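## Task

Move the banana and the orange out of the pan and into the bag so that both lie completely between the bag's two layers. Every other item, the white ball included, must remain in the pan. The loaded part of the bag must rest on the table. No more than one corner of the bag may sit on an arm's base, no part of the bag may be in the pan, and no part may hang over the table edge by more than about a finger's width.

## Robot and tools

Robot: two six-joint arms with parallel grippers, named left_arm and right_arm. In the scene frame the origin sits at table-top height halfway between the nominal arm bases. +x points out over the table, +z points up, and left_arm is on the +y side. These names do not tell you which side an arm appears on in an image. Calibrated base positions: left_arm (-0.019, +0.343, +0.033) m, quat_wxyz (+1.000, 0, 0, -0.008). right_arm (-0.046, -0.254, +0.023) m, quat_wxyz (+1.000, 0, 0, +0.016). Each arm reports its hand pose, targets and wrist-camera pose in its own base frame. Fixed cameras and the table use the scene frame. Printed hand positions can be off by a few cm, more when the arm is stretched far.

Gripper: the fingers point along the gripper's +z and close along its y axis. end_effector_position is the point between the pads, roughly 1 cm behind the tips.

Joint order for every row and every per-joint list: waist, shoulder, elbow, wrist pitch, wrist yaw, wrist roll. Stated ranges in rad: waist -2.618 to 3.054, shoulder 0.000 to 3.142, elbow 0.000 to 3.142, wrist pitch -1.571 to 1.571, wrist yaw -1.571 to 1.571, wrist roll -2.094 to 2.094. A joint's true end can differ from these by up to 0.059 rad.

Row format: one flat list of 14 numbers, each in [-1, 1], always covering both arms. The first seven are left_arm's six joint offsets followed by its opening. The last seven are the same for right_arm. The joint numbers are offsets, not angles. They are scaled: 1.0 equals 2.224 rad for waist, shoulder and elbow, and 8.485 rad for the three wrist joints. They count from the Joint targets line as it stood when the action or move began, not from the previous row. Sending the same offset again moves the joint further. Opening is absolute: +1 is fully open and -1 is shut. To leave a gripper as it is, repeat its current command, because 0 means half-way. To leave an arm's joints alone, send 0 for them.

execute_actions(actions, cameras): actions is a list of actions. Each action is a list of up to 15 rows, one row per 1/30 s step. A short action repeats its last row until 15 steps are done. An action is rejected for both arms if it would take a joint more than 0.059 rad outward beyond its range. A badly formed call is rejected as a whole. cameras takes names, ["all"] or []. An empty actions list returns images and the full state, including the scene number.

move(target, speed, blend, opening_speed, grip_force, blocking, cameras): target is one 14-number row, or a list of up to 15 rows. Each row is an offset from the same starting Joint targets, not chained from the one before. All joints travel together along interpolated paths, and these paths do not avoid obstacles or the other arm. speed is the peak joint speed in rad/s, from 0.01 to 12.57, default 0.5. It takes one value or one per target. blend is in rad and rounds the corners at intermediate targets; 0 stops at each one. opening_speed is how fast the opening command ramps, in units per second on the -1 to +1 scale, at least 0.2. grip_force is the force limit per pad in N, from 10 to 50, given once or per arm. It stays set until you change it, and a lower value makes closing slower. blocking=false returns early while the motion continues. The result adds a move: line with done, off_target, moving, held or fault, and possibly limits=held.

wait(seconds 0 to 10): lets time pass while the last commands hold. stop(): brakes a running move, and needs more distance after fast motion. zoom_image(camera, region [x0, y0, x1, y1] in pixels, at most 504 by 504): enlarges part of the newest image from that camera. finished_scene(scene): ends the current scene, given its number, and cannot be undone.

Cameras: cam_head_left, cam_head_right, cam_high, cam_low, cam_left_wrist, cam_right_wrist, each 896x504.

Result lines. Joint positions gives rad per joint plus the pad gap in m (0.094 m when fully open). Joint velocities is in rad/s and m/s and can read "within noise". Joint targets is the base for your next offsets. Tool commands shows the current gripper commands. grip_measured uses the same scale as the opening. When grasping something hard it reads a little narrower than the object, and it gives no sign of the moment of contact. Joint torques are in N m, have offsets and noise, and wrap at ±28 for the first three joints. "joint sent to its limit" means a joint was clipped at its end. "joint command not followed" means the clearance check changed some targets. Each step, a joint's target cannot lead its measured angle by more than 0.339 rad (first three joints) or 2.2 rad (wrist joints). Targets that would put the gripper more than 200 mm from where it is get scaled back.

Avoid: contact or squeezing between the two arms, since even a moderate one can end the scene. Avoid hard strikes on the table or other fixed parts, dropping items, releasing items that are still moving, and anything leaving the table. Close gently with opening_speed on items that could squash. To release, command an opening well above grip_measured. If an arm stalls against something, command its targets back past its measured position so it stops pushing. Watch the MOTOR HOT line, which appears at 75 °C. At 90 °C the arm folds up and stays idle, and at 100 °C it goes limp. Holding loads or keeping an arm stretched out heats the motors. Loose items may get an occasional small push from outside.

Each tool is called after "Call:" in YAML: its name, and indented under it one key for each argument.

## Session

Call:
execute_actions:
  actions: []

Scene clock: 0.00 s.
left_arm: end_effector_position=(+0.3846, +0.0612, +0.0917) grip_measured=+1.000 end_effector_quat_wxyz=(+0.561, -0.128, +0.814, +0.083) | right_arm: end_effector_position=(+0.3920, -0.0260, +0.0787) grip_measured=+1.000 end_effector_quat_wxyz=(+0.546, +0.066, +0.829, -0.098)
Joint positions: left_arm=[0.056 1.503 0.373 0.754 -0.23 -0.099 0.094] | right_arm=[0.062 1.565 0.395 0.757 0.292 0.028 0.094]
Joint velocities: within noise
Joint torques (N m): no reading
Heat: left arm: 25 °C; right arm: 27 °C.
Joint targets: left_arm=[0.056 1.499 0.378 0.749 -0.230 -0.099] | right_arm=[0.062 1.556 0.405 0.770 0.293 0.028]
Tool commands: left_gripper/opening=+1.0 right_gripper/opening=+1.0

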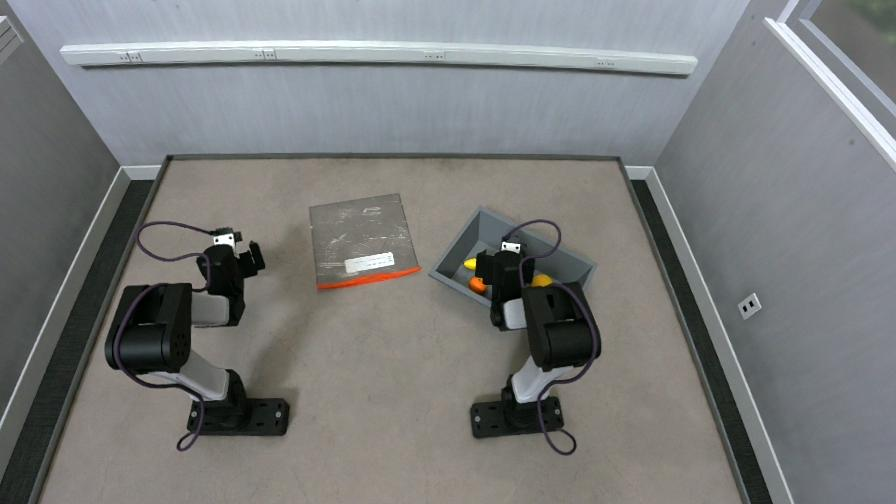

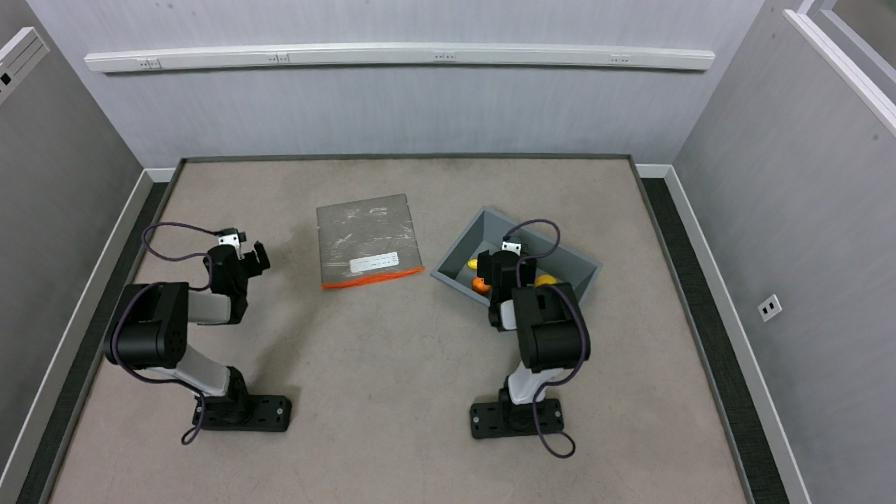

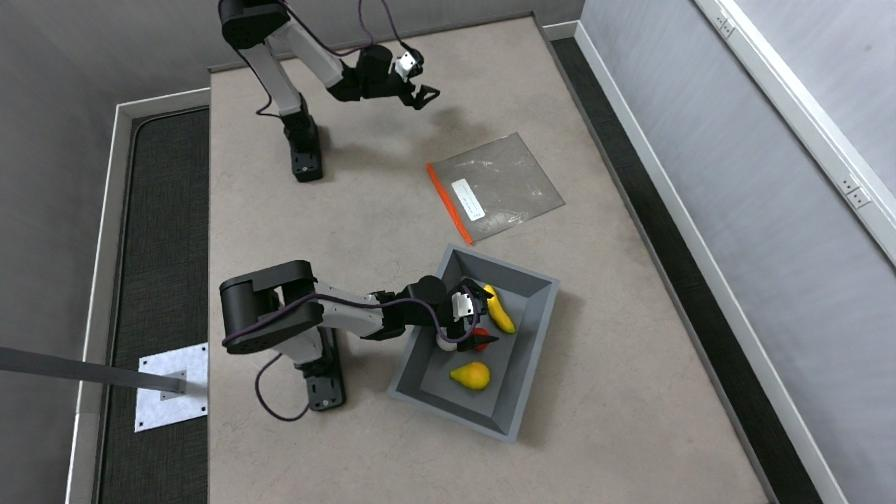

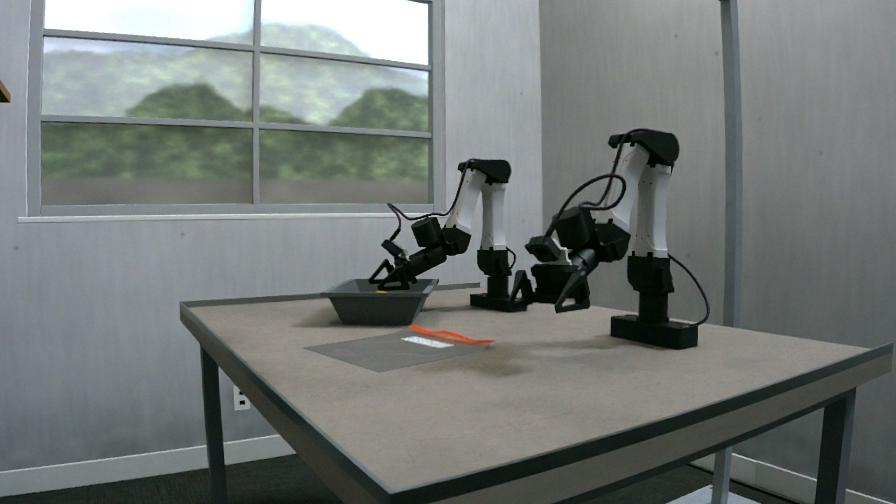

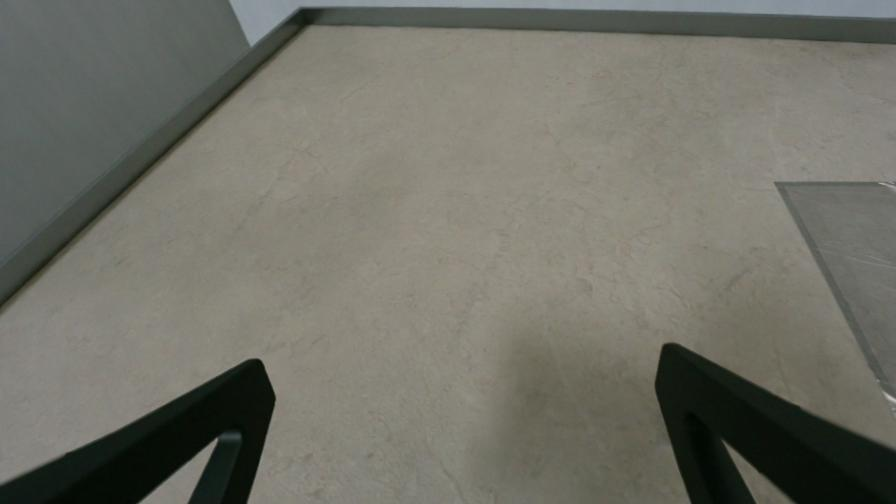

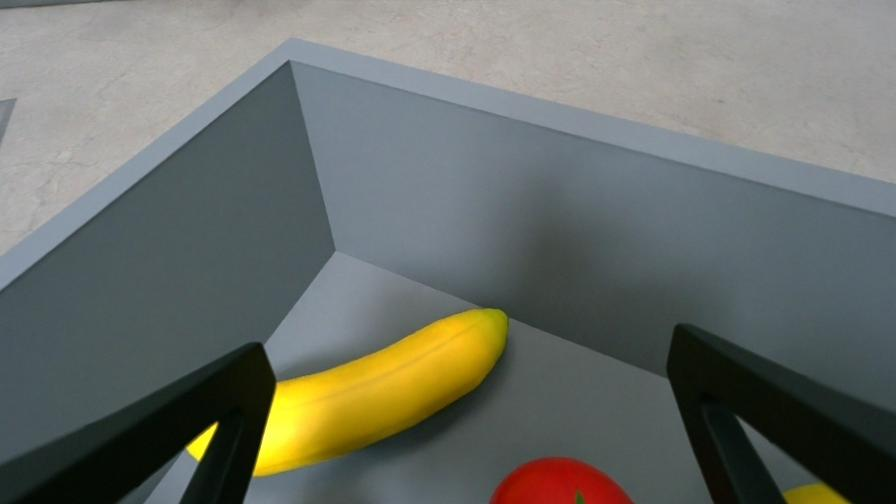

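Call:
move:
  target:
    - [-0.1,0.12,0.27,-0.085,0.009,0.032,1,-0.009,-0.11,0.21,-0.1,-0.01,0,1]
    - [-0.3076,0.3682,0.8051,-0.2558,0.0271,0.0949,0.1,-0.0279,-0.2221,0.3993,-0.2358,-0.0345,-0.0033,1]
  speed: 1.2
  blend: 0.1
  cameras: ["all"]

Call:
zoom_image:
  camera: "cam_right_wrist"
  region: [0, 0, 400, 300]

Scene clock: 4.67 s.
left_arm: end_effector_position=(+0.3639, -0.2639, +0.0865) grip_measured=+0.102 end_effector_quat_wxyz=(+0.007, +0.616, +0.788, +0.008) | right_arm: end_effector_position=(+0.2487, +0.0001, +0.2391) grip_measured=+1.000 end_effector_quat_wxyz=(+0.266, +0.001, +0.964, -0.003)
Joint positions: left_arm=[-0.633 2.295 2.148 -1.409 -0.015 0.695 0.052] | right_arm=[0.007 1.07 1.268 -1.231 0.01 0.008 0.094]
Joint torques (N m): left_arm=[0.59 -10.41 9.06 0.27 0.19 0.05] | right_arm=[-0.69 -2.77 8.81 1.26 -0.11 -0.03]
Heat: left arm: 26 °C; right arm: 28 °C.
Joint targets: left_arm=[-0.628 2.318 2.169 -1.421 0.000 0.706] | right_arm=[0.000 1.062 1.293 -1.230 0.000 0.000]
move: done

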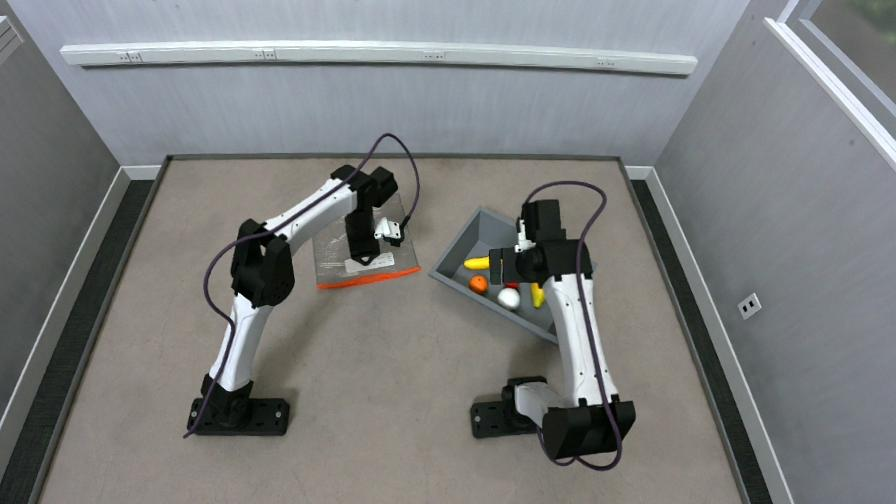

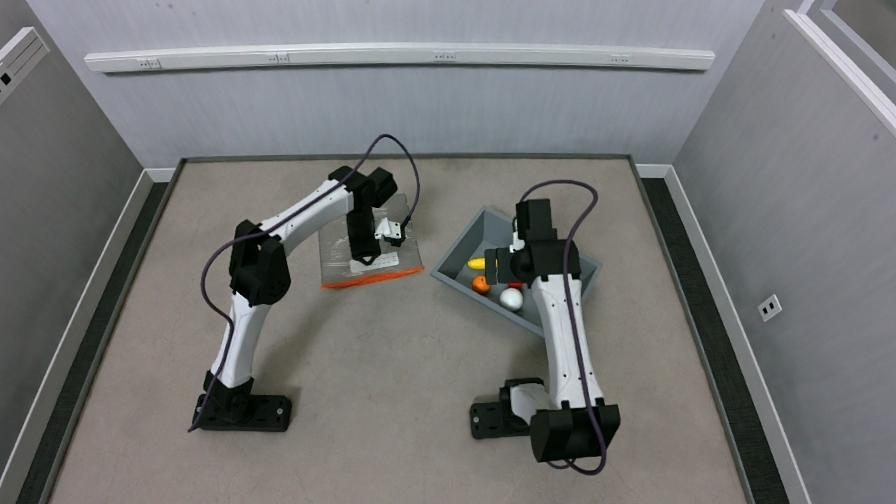

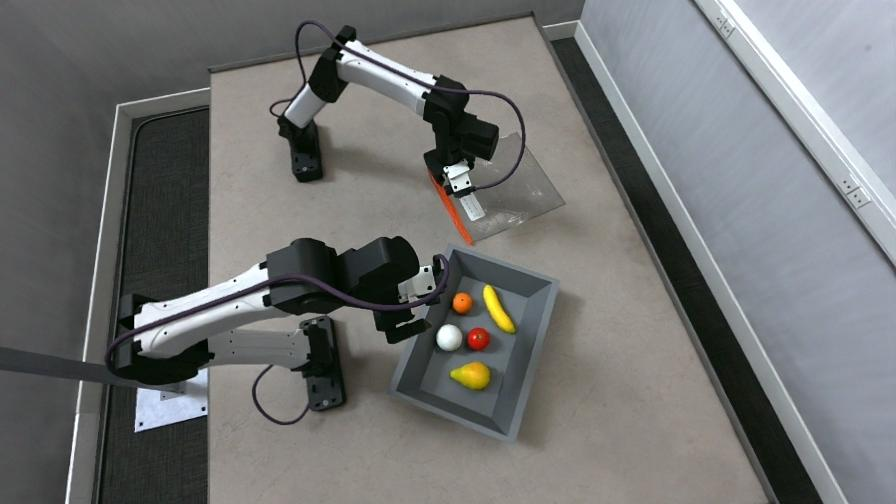

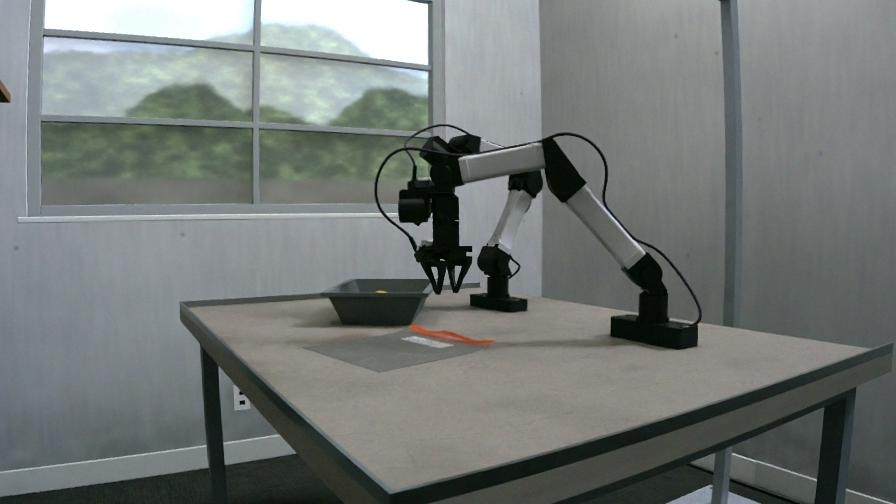

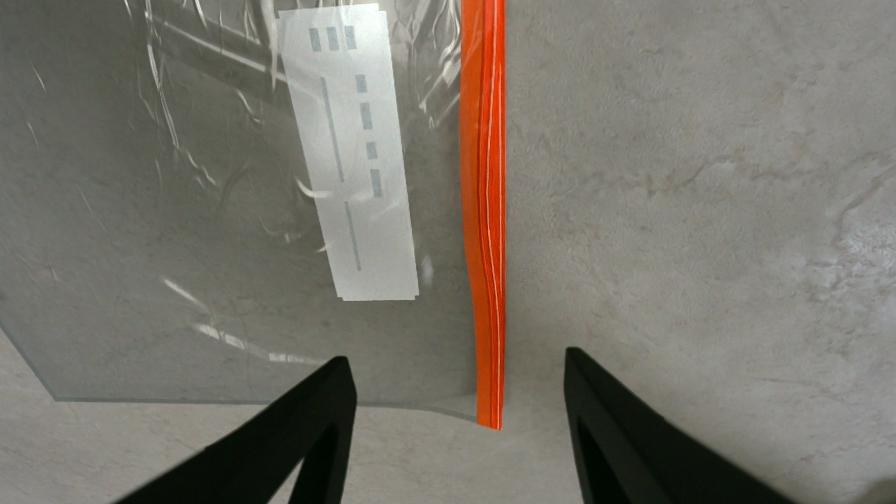

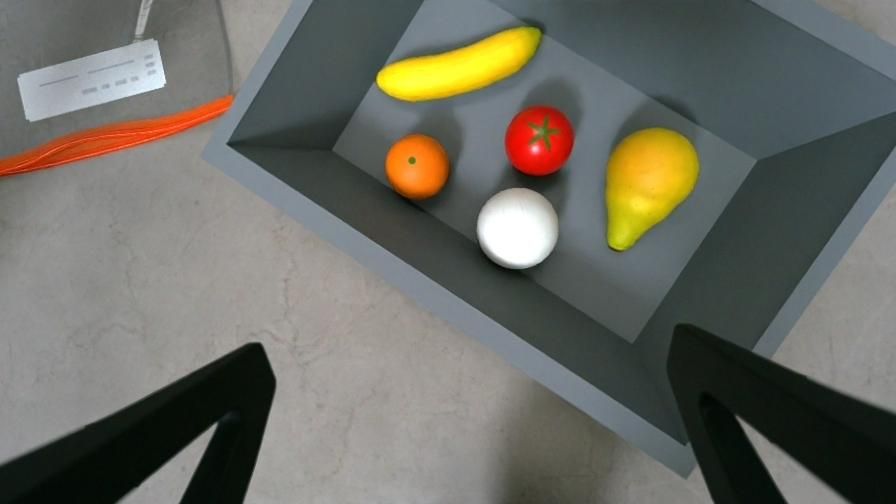

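Scaled by 1.260 from the camera's 896x504 image, which has a finer 1280x720 frame.

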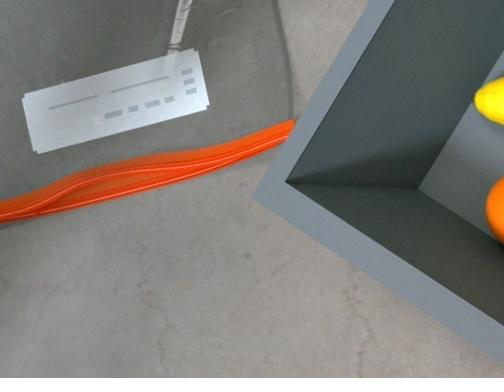

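Call:
zoom_image:
  camera: "cam_left_wrist"
  region: [380, 0, 600, 250]

Scaled by 2.016 from the camera's 896x504 image, which has a finer 1280x720 frame.

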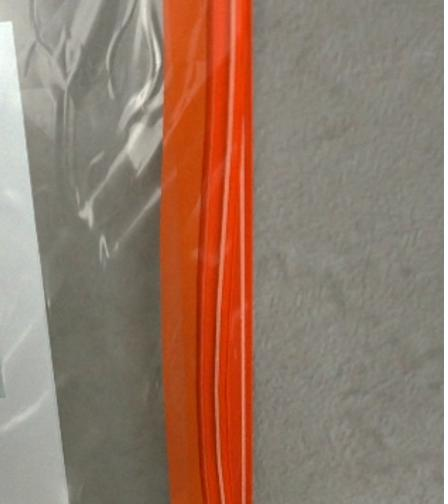

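Call:
move:
  target: [-0.0103,0.0041,-0.0984,0.0268,0,-0.0027,0.07,0,0,0,0,0,0,1]
  speed: 0.35
  cameras: ["cam_left_wrist"]

Call:
zoom_image:
  camera: "cam_left_wrist"
  region: [330, 100, 630, 400]

Scene clock: 6.87 s.
left_arm: end_effector_position=(+0.3627, -0.2701, +0.0327) grip_measured=+0.072 end_effector_quat_wxyz=(+0.007, +0.621, +0.784, +0.007) | right_arm: end_effector_position=(+0.2487, +0.0001, +0.2391) grip_measured=+1.000 end_effector_quat_wxyz=(+0.266, +0.001, +0.964, -0.003)
Joint positions: left_arm=[-0.646 2.31 1.959 -1.205 -0.015 0.694 0.05] | right_arm=[0.007 1.07 1.268 -1.231 0.01 0.008 0.094]
Joint torques (N m): left_arm=[-0.24 -10.96 6.15 0.5 0.18 -0.15] | right_arm=[-0.7 -2.78 8.79 1.26 -0.11 -0.04]
Heat: left arm: 26 °C; right arm: 28 °C.
Joint targets: left_arm=[-0.651 2.327 1.950 -1.194 0.000 0.683] | right_arm=[0.000 1.062 1.293 -1.230 0.000 0.000]
move: done
Images, in order (width x height): cam_left_wrist 896x504.

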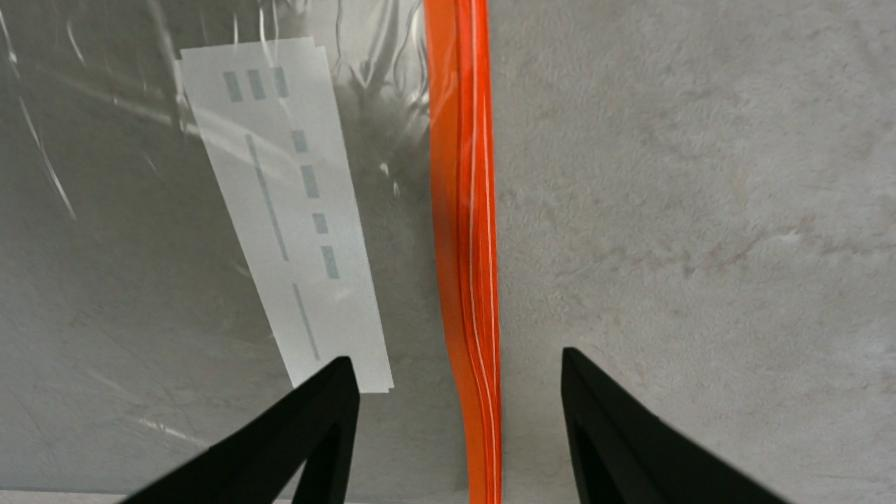

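Scaled by 1.680 from the camera's 896x504 image, which has a finer 1280x720 frame.

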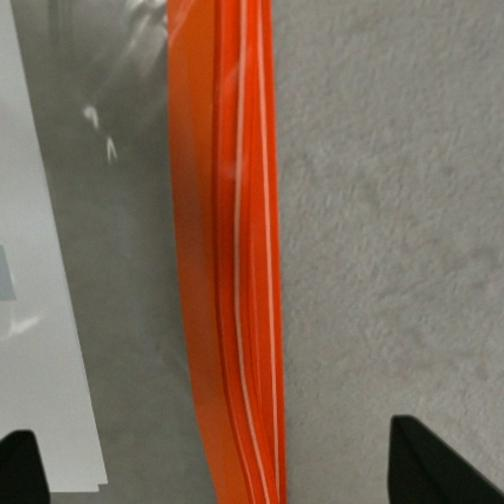

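Call:
move:
  target: [-0.0067,0.0214,-0.0521,0.0193,0,-0.0018,0.07,0,0,0,0,0,0,1]
  speed: 0.12
  cameras: ["cam_left_wrist"]

Call:
zoom_image:
  camera: "cam_left_wrist"
  region: [330, 200, 630, 500]

Scene clock: 9.33 s.
left_arm: end_effector_position=(+0.3604, -0.2764, -0.0147) grip_measured=+0.072 end_effector_quat_wxyz=(+0.010, +0.620, +0.784, +0.007) | right_arm: end_effector_position=(+0.2487, +0.0001, +0.2391) grip_measured=+1.000 end_effector_quat_wxyz=(+0.266, +0.001, +0.964, -0.003)
Joint positions: left_arm=[-0.66 2.354 1.844 -1.041 -0.015 0.679 0.05] | right_arm=[0.007 1.07 1.268 -1.231 0.01 0.008 0.094]
Joint torques (N m): left_arm=[-0.28 -10.81 5.87 0.53 0.18 -0.14] | right_arm=[-0.69 -2.77 8.81 1.26 -0.11 -0.04]
Heat: left arm: 26 °C; right arm: 28 °C.
Joint targets: left_arm=[-0.666 2.375 1.834 -1.030 0.000 0.668] | right_arm=[0.000 1.062 1.293 -1.230 0.000 0.000]
move: done
Images, in order (width x height): cam_left_wrist 896x504.

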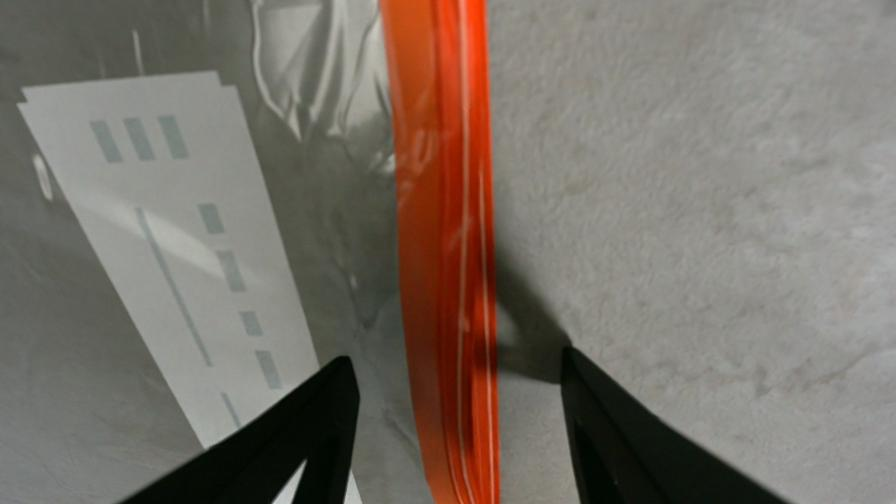

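Scaled by 1.680 from the camera's 896x504 image, which has a finer 1280x720 frame.

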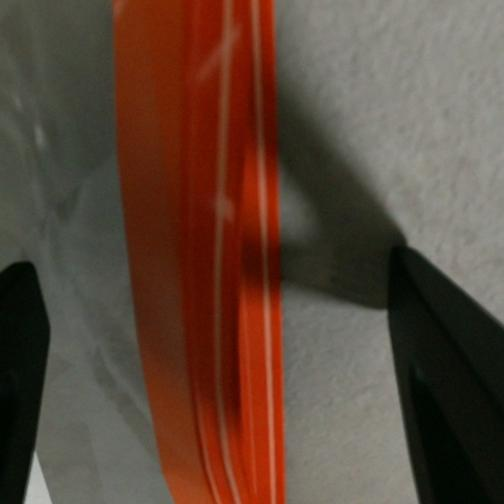

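Call:
move:
  target:
    - [0,0.001,-0.0036,0.0013,0,0,0.07,0,0,0,0,0,0,1]
    - [0,0.001,-0.0036,0.0013,0,0,-0.5,0,0,0,0,0,0,1]
  speed: 0.1
  opening_speed: 0.5
  cameras: ["cam_left_wrist"]

Call:
move:
  target: [0,0,0,0,0,0,-1,0,0,0,0,0,0,1]
  opening_speed: 0.5
  cameras: ["cam_left_wrist"]

Call:
zoom_image:
  camera: "cam_left_wrist"
  region: [330, 200, 630, 500]

Scene clock: 11.77 s.
left_arm: end_effector_position=(+0.3619, -0.2780, -0.0154) grip_measured=-0.498 end_effector_quat_wxyz=(+0.014, +0.620, +0.784, +0.006) | right_arm: end_effector_position=(+0.2487, +0.0001, +0.2391) grip_measured=+1.000 end_effector_quat_wxyz=(+0.266, +0.001, +0.964, -0.003)
Joint positions: left_arm=[-0.66 2.354 1.841 -1.028 -0.012 0.678 0.024] | right_arm=[0.007 1.07 1.268 -1.231 0.01 0.008 0.094]
Joint torques (N m): left_arm=[-0.29 -10.66 5.42 0.53 0.16 -0.14] | right_arm=[-0.72 -2.8 8.81 1.26 -0.11 -0.04]
Heat: left arm: 27 °C; right arm: 28 °C.
Joint targets: left_arm=[-0.666 2.377 1.826 -1.019 0.000 0.668] | right_arm=[0.000 1.062 1.293 -1.230 0.000 0.000]
move: done
Images, in order (width x height): cam_left_wrist 896x504.

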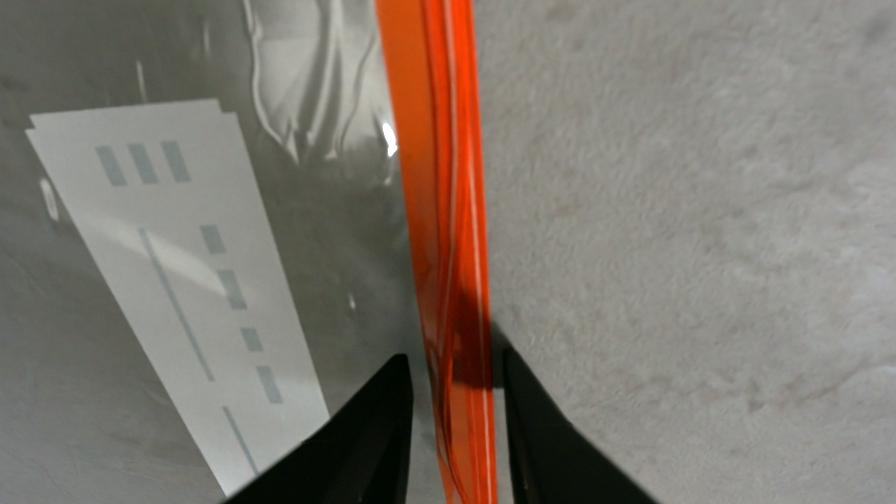

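Scene clock: 12.97 s.
left_arm: end_effector_position=(+0.3627, -0.2788, -0.0154) grip_measured=-0.984 end_effector_quat_wxyz=(+0.017, +0.620, +0.784, +0.006) | right_arm: end_effector_position=(+0.2487, +0.0001, +0.2391) grip_measured=+1.000 end_effector_quat_wxyz=(+0.266, +0.001, +0.964, -0.003)
Joint positions: left_arm=[-0.66 2.354 1.841 -1.024 -0.012 0.678 0.001] | right_arm=[0.007 1.07 1.268 -1.231 0.01 0.008 0.094]
Joint torques (N m): left_arm=[-0.27 -10.65 5.42 0.5 0.15 -0.13] | right_arm=[-0.73 -2.77 8.79 1.26 -0.11 -0.05]
Heat: left arm: 28 °C; right arm: 28 °C.
Joint targets: left_arm=[-0.666 2.377 1.826 -1.019 0.000 0.668] | right_arm=[0.000 1.062 1.293 -1.230 0.000 0.000]
move: done
Images, in order (width x height): cam_left_wrist 896x504.

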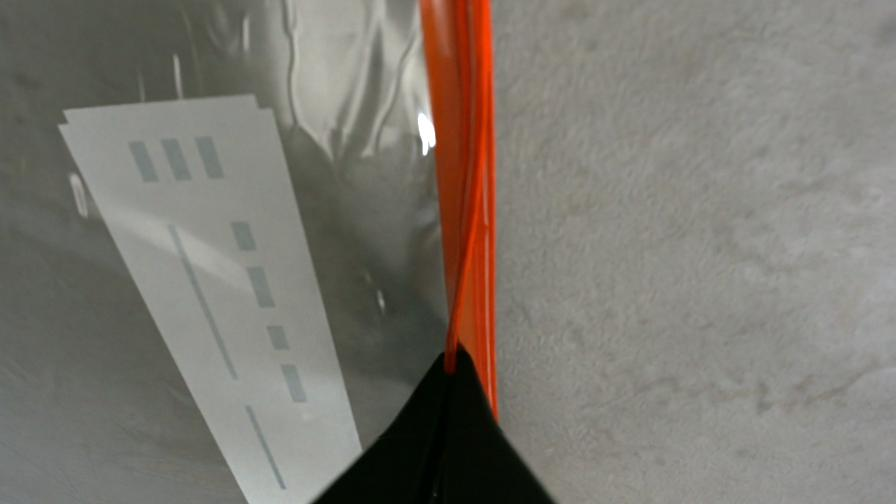

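Scaled by 1.680 from the camera's 896x504 image, which has a finer 1280x720 frame.

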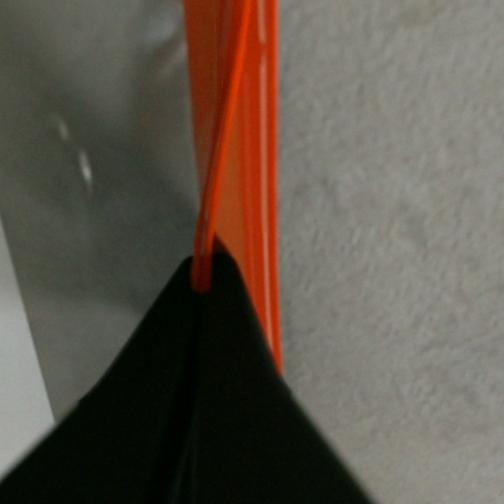

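Call:
move:
  target: [0.0243,-0.1713,-0.246,0.0196,0,0.0064,-1, 0,0,0,0,0,0,1]
  speed: 0.3
  cameras: ["cam_head_left","cam_left_wrist","cam_right_wrist"]

Scene clock: 16.47 s.
left_arm: end_effector_position=(+0.2865, -0.2016, -0.0170) grip_measured=-0.984 end_effector_quat_wxyz=(-0.016, +0.617, +0.787, +0.005) | right_arm: end_effector_position=(+0.2487, +0.0001, +0.2391) grip_measured=+1.000 end_effector_quat_wxyz=(+0.266, +0.001, +0.964, -0.003)
Joint positions: left_arm=[-0.619 2.025 1.29 -0.866 -0.012 0.711 0.001] | right_arm=[0.007 1.07 1.268 -1.231 0.01 0.008 0.094]
Joint torques (N m): left_arm=[0.73 -11.69 5.05 0.45 0.14 0.06] | right_arm=[-0.72 -2.78 8.79 1.26 -0.11 -0.04]
Heat: left arm: 29 °C; right arm: 28 °C.
Joint targets: left_arm=[-0.612 1.996 1.279 -0.853 0.000 0.722] | right_arm=[0.000 1.062 1.293 -1.230 0.000 0.000]
move: done
Images, in order (width x height): cam_head_left 896x504, cam_left_wrist 896x504, cam_right_wrist 896x504.

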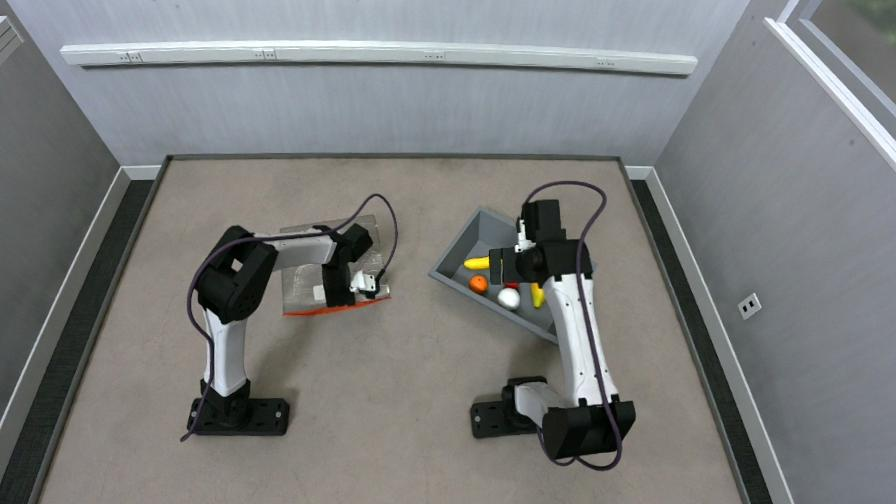

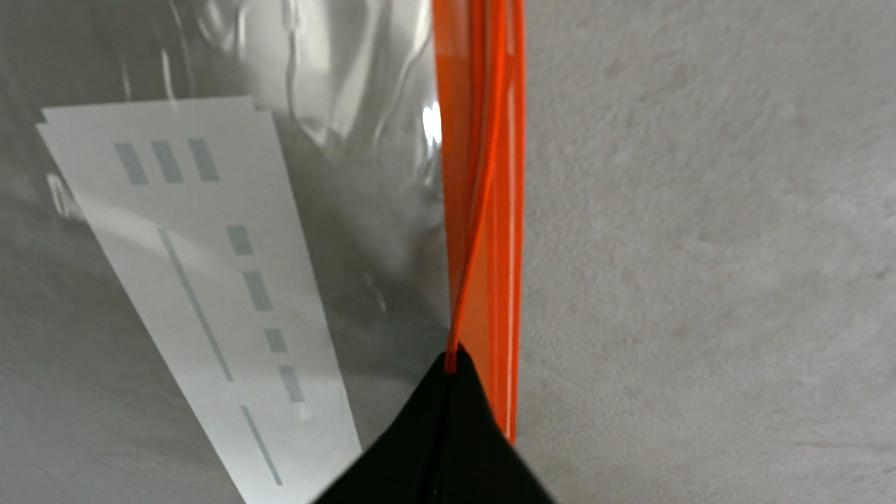

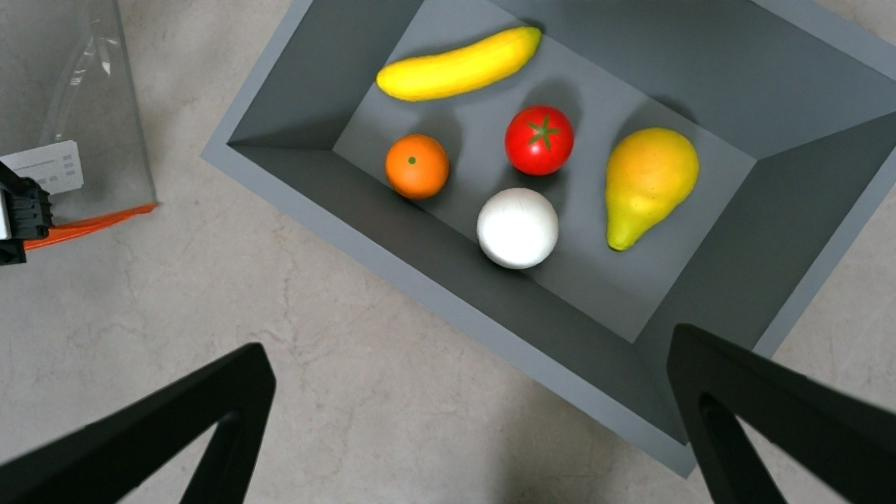

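Call:
move:
  target: [0.0414,-0.1556,-0.2011,0.0791,0,0.0108,-1, -0.0063,0.5094,0.3826,-0.0341,0,0.1516,0.3]
  speed: 0.8
  cameras: ["cam_head_left","cam_left_wrist","cam_right_wrist"]

Scene clock: 21.07 s.
left_arm: end_effector_position=(+0.3345, -0.1922, +0.0237) grip_measured=-0.984 end_effector_quat_wxyz=(+0.267, +0.592, +0.759, +0.043) | right_arm: end_effector_position=(+0.4188, -0.0042, +0.1229) grip_measured=+0.301 end_effector_quat_wxyz=(-0.003, +0.599, +0.801, -0.007)
Joint positions: left_arm=[-0.527 1.674 0.843 -0.192 -0.012 0.802 0.001] | right_arm=[-0.007 2.19 2.119 -1.512 0.008 1.278 0.061]
Joint torques (N m): left_arm=[0.73 -8.95 5.89 1.68 0.15 0.03] | right_arm=[-0.69 -10.62 8.31 0.18 -0.05 0.12]
Heat: left arm: 30 °C; right arm: 28 °C.
Joint targets: left_arm=[-0.520 1.650 0.832 -0.182 0.000 0.814] | right_arm=[-0.014 2.194 2.144 -1.520 0.001 1.286]
move: done
Images, in order (width x height): cam_head_left 896x504, cam_left_wrist 896x504, cam_right_wrist 896x504.

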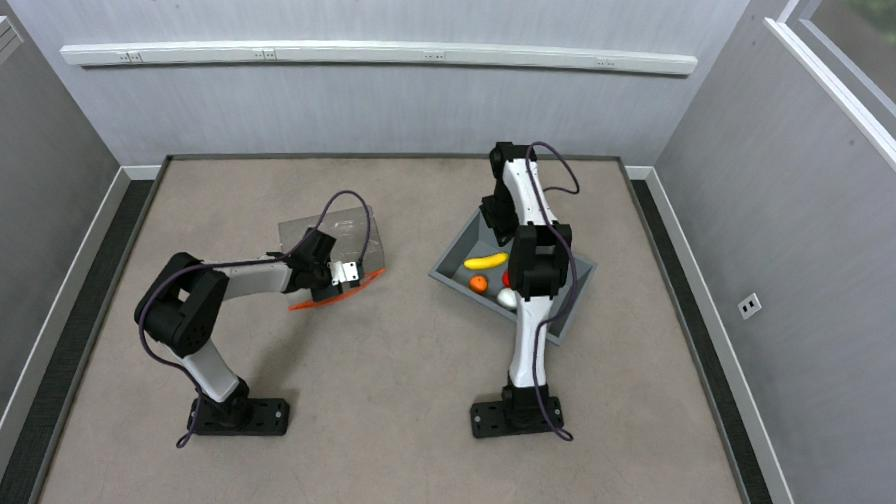

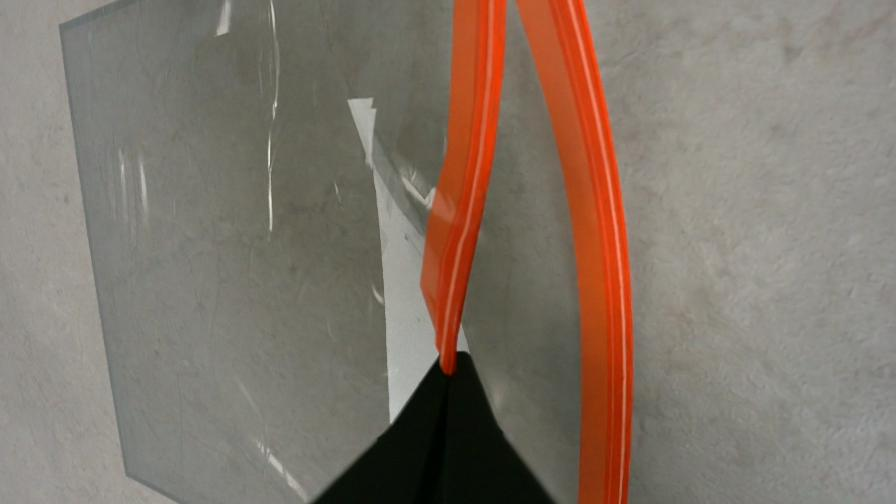

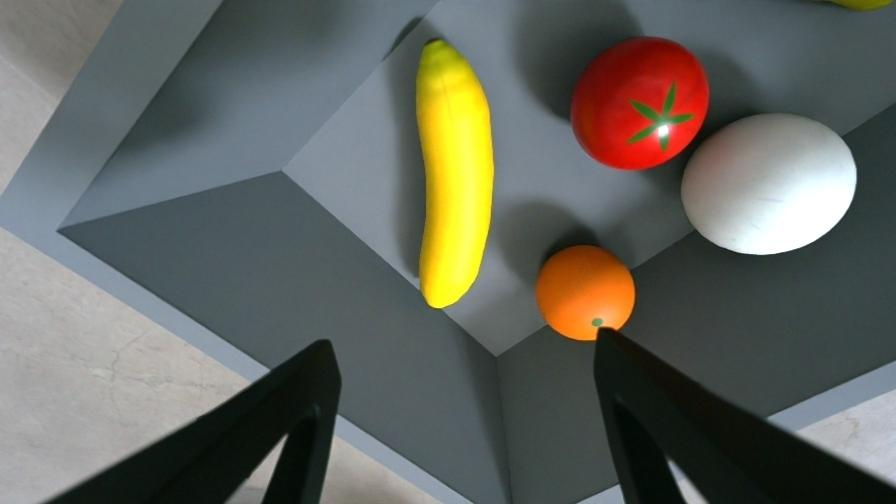

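Call:
move:
  target:
    - [0,0,0,0,0,0,-1, 0,0.0076,-0.2046,0.0556,0,0,0.05]
    - [0,0,0,0,0,0,-1, 0,0.0076,-0.2046,0.0556,0,0,-0.48]
  speed: 0.3
  opening_speed: 0.4
  grip_force: [50,25]
  cameras: ["cam_right_wrist","cam_low"]

Scene clock: 26.07 s.
left_arm: end_effector_position=(+0.3346, -0.1922, +0.0237) grip_measured=-0.984 end_effector_quat_wxyz=(+0.267, +0.592, +0.759, +0.043) | right_arm: end_effector_position=(+0.4196, -0.0042, +0.0117) grip_measured=-0.471 end_effector_quat_wxyz=(+0.004, +0.599, +0.800, -0.002)
Joint positions: left_arm=[-0.527 1.674 0.843 -0.191 -0.012 0.802 0.001] | right_arm=[-0.007 2.201 1.691 -1.057 0.008 1.279 0.025]
Joint torques (N m): left_arm=[0.72 -8.92 5.89 1.66 0.16 0.03] | right_arm=[-0.7 -10.03 5.71 0.33 -0.04 0.13]
Heat: left arm: 31 °C; right arm: 30 °C.
Joint targets: left_arm=[-0.520 1.650 0.832 -0.182 0.000 0.814] | right_arm=[-0.014 2.212 1.689 -1.048 0.001 1.286]
grip_force (N): 50, 25
move: done
Images, in order (width x height): cam_low 896x504, cam_right_wrist 896x504.

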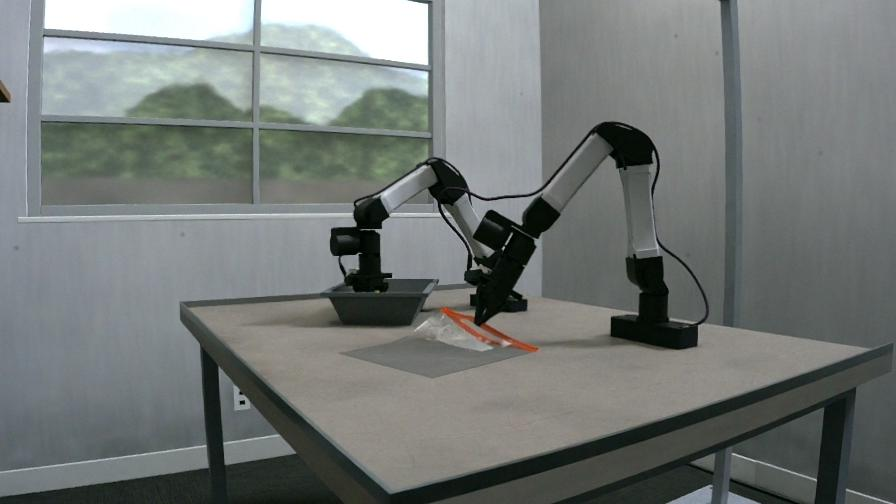

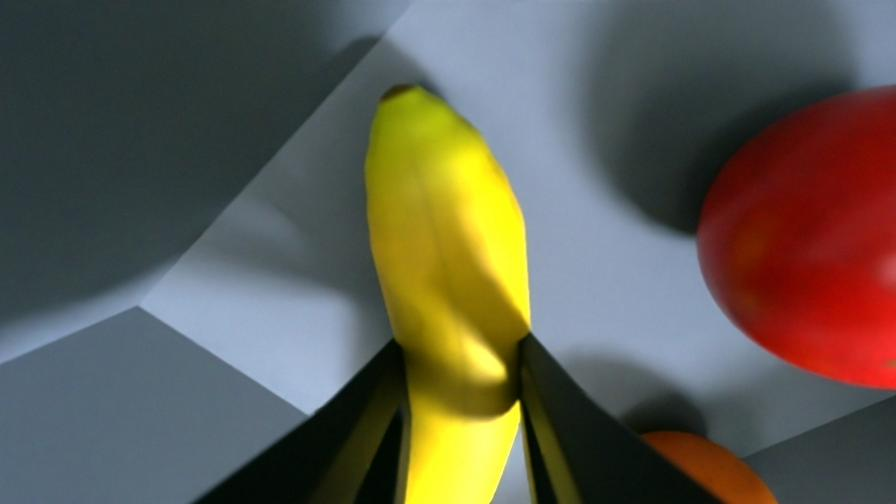

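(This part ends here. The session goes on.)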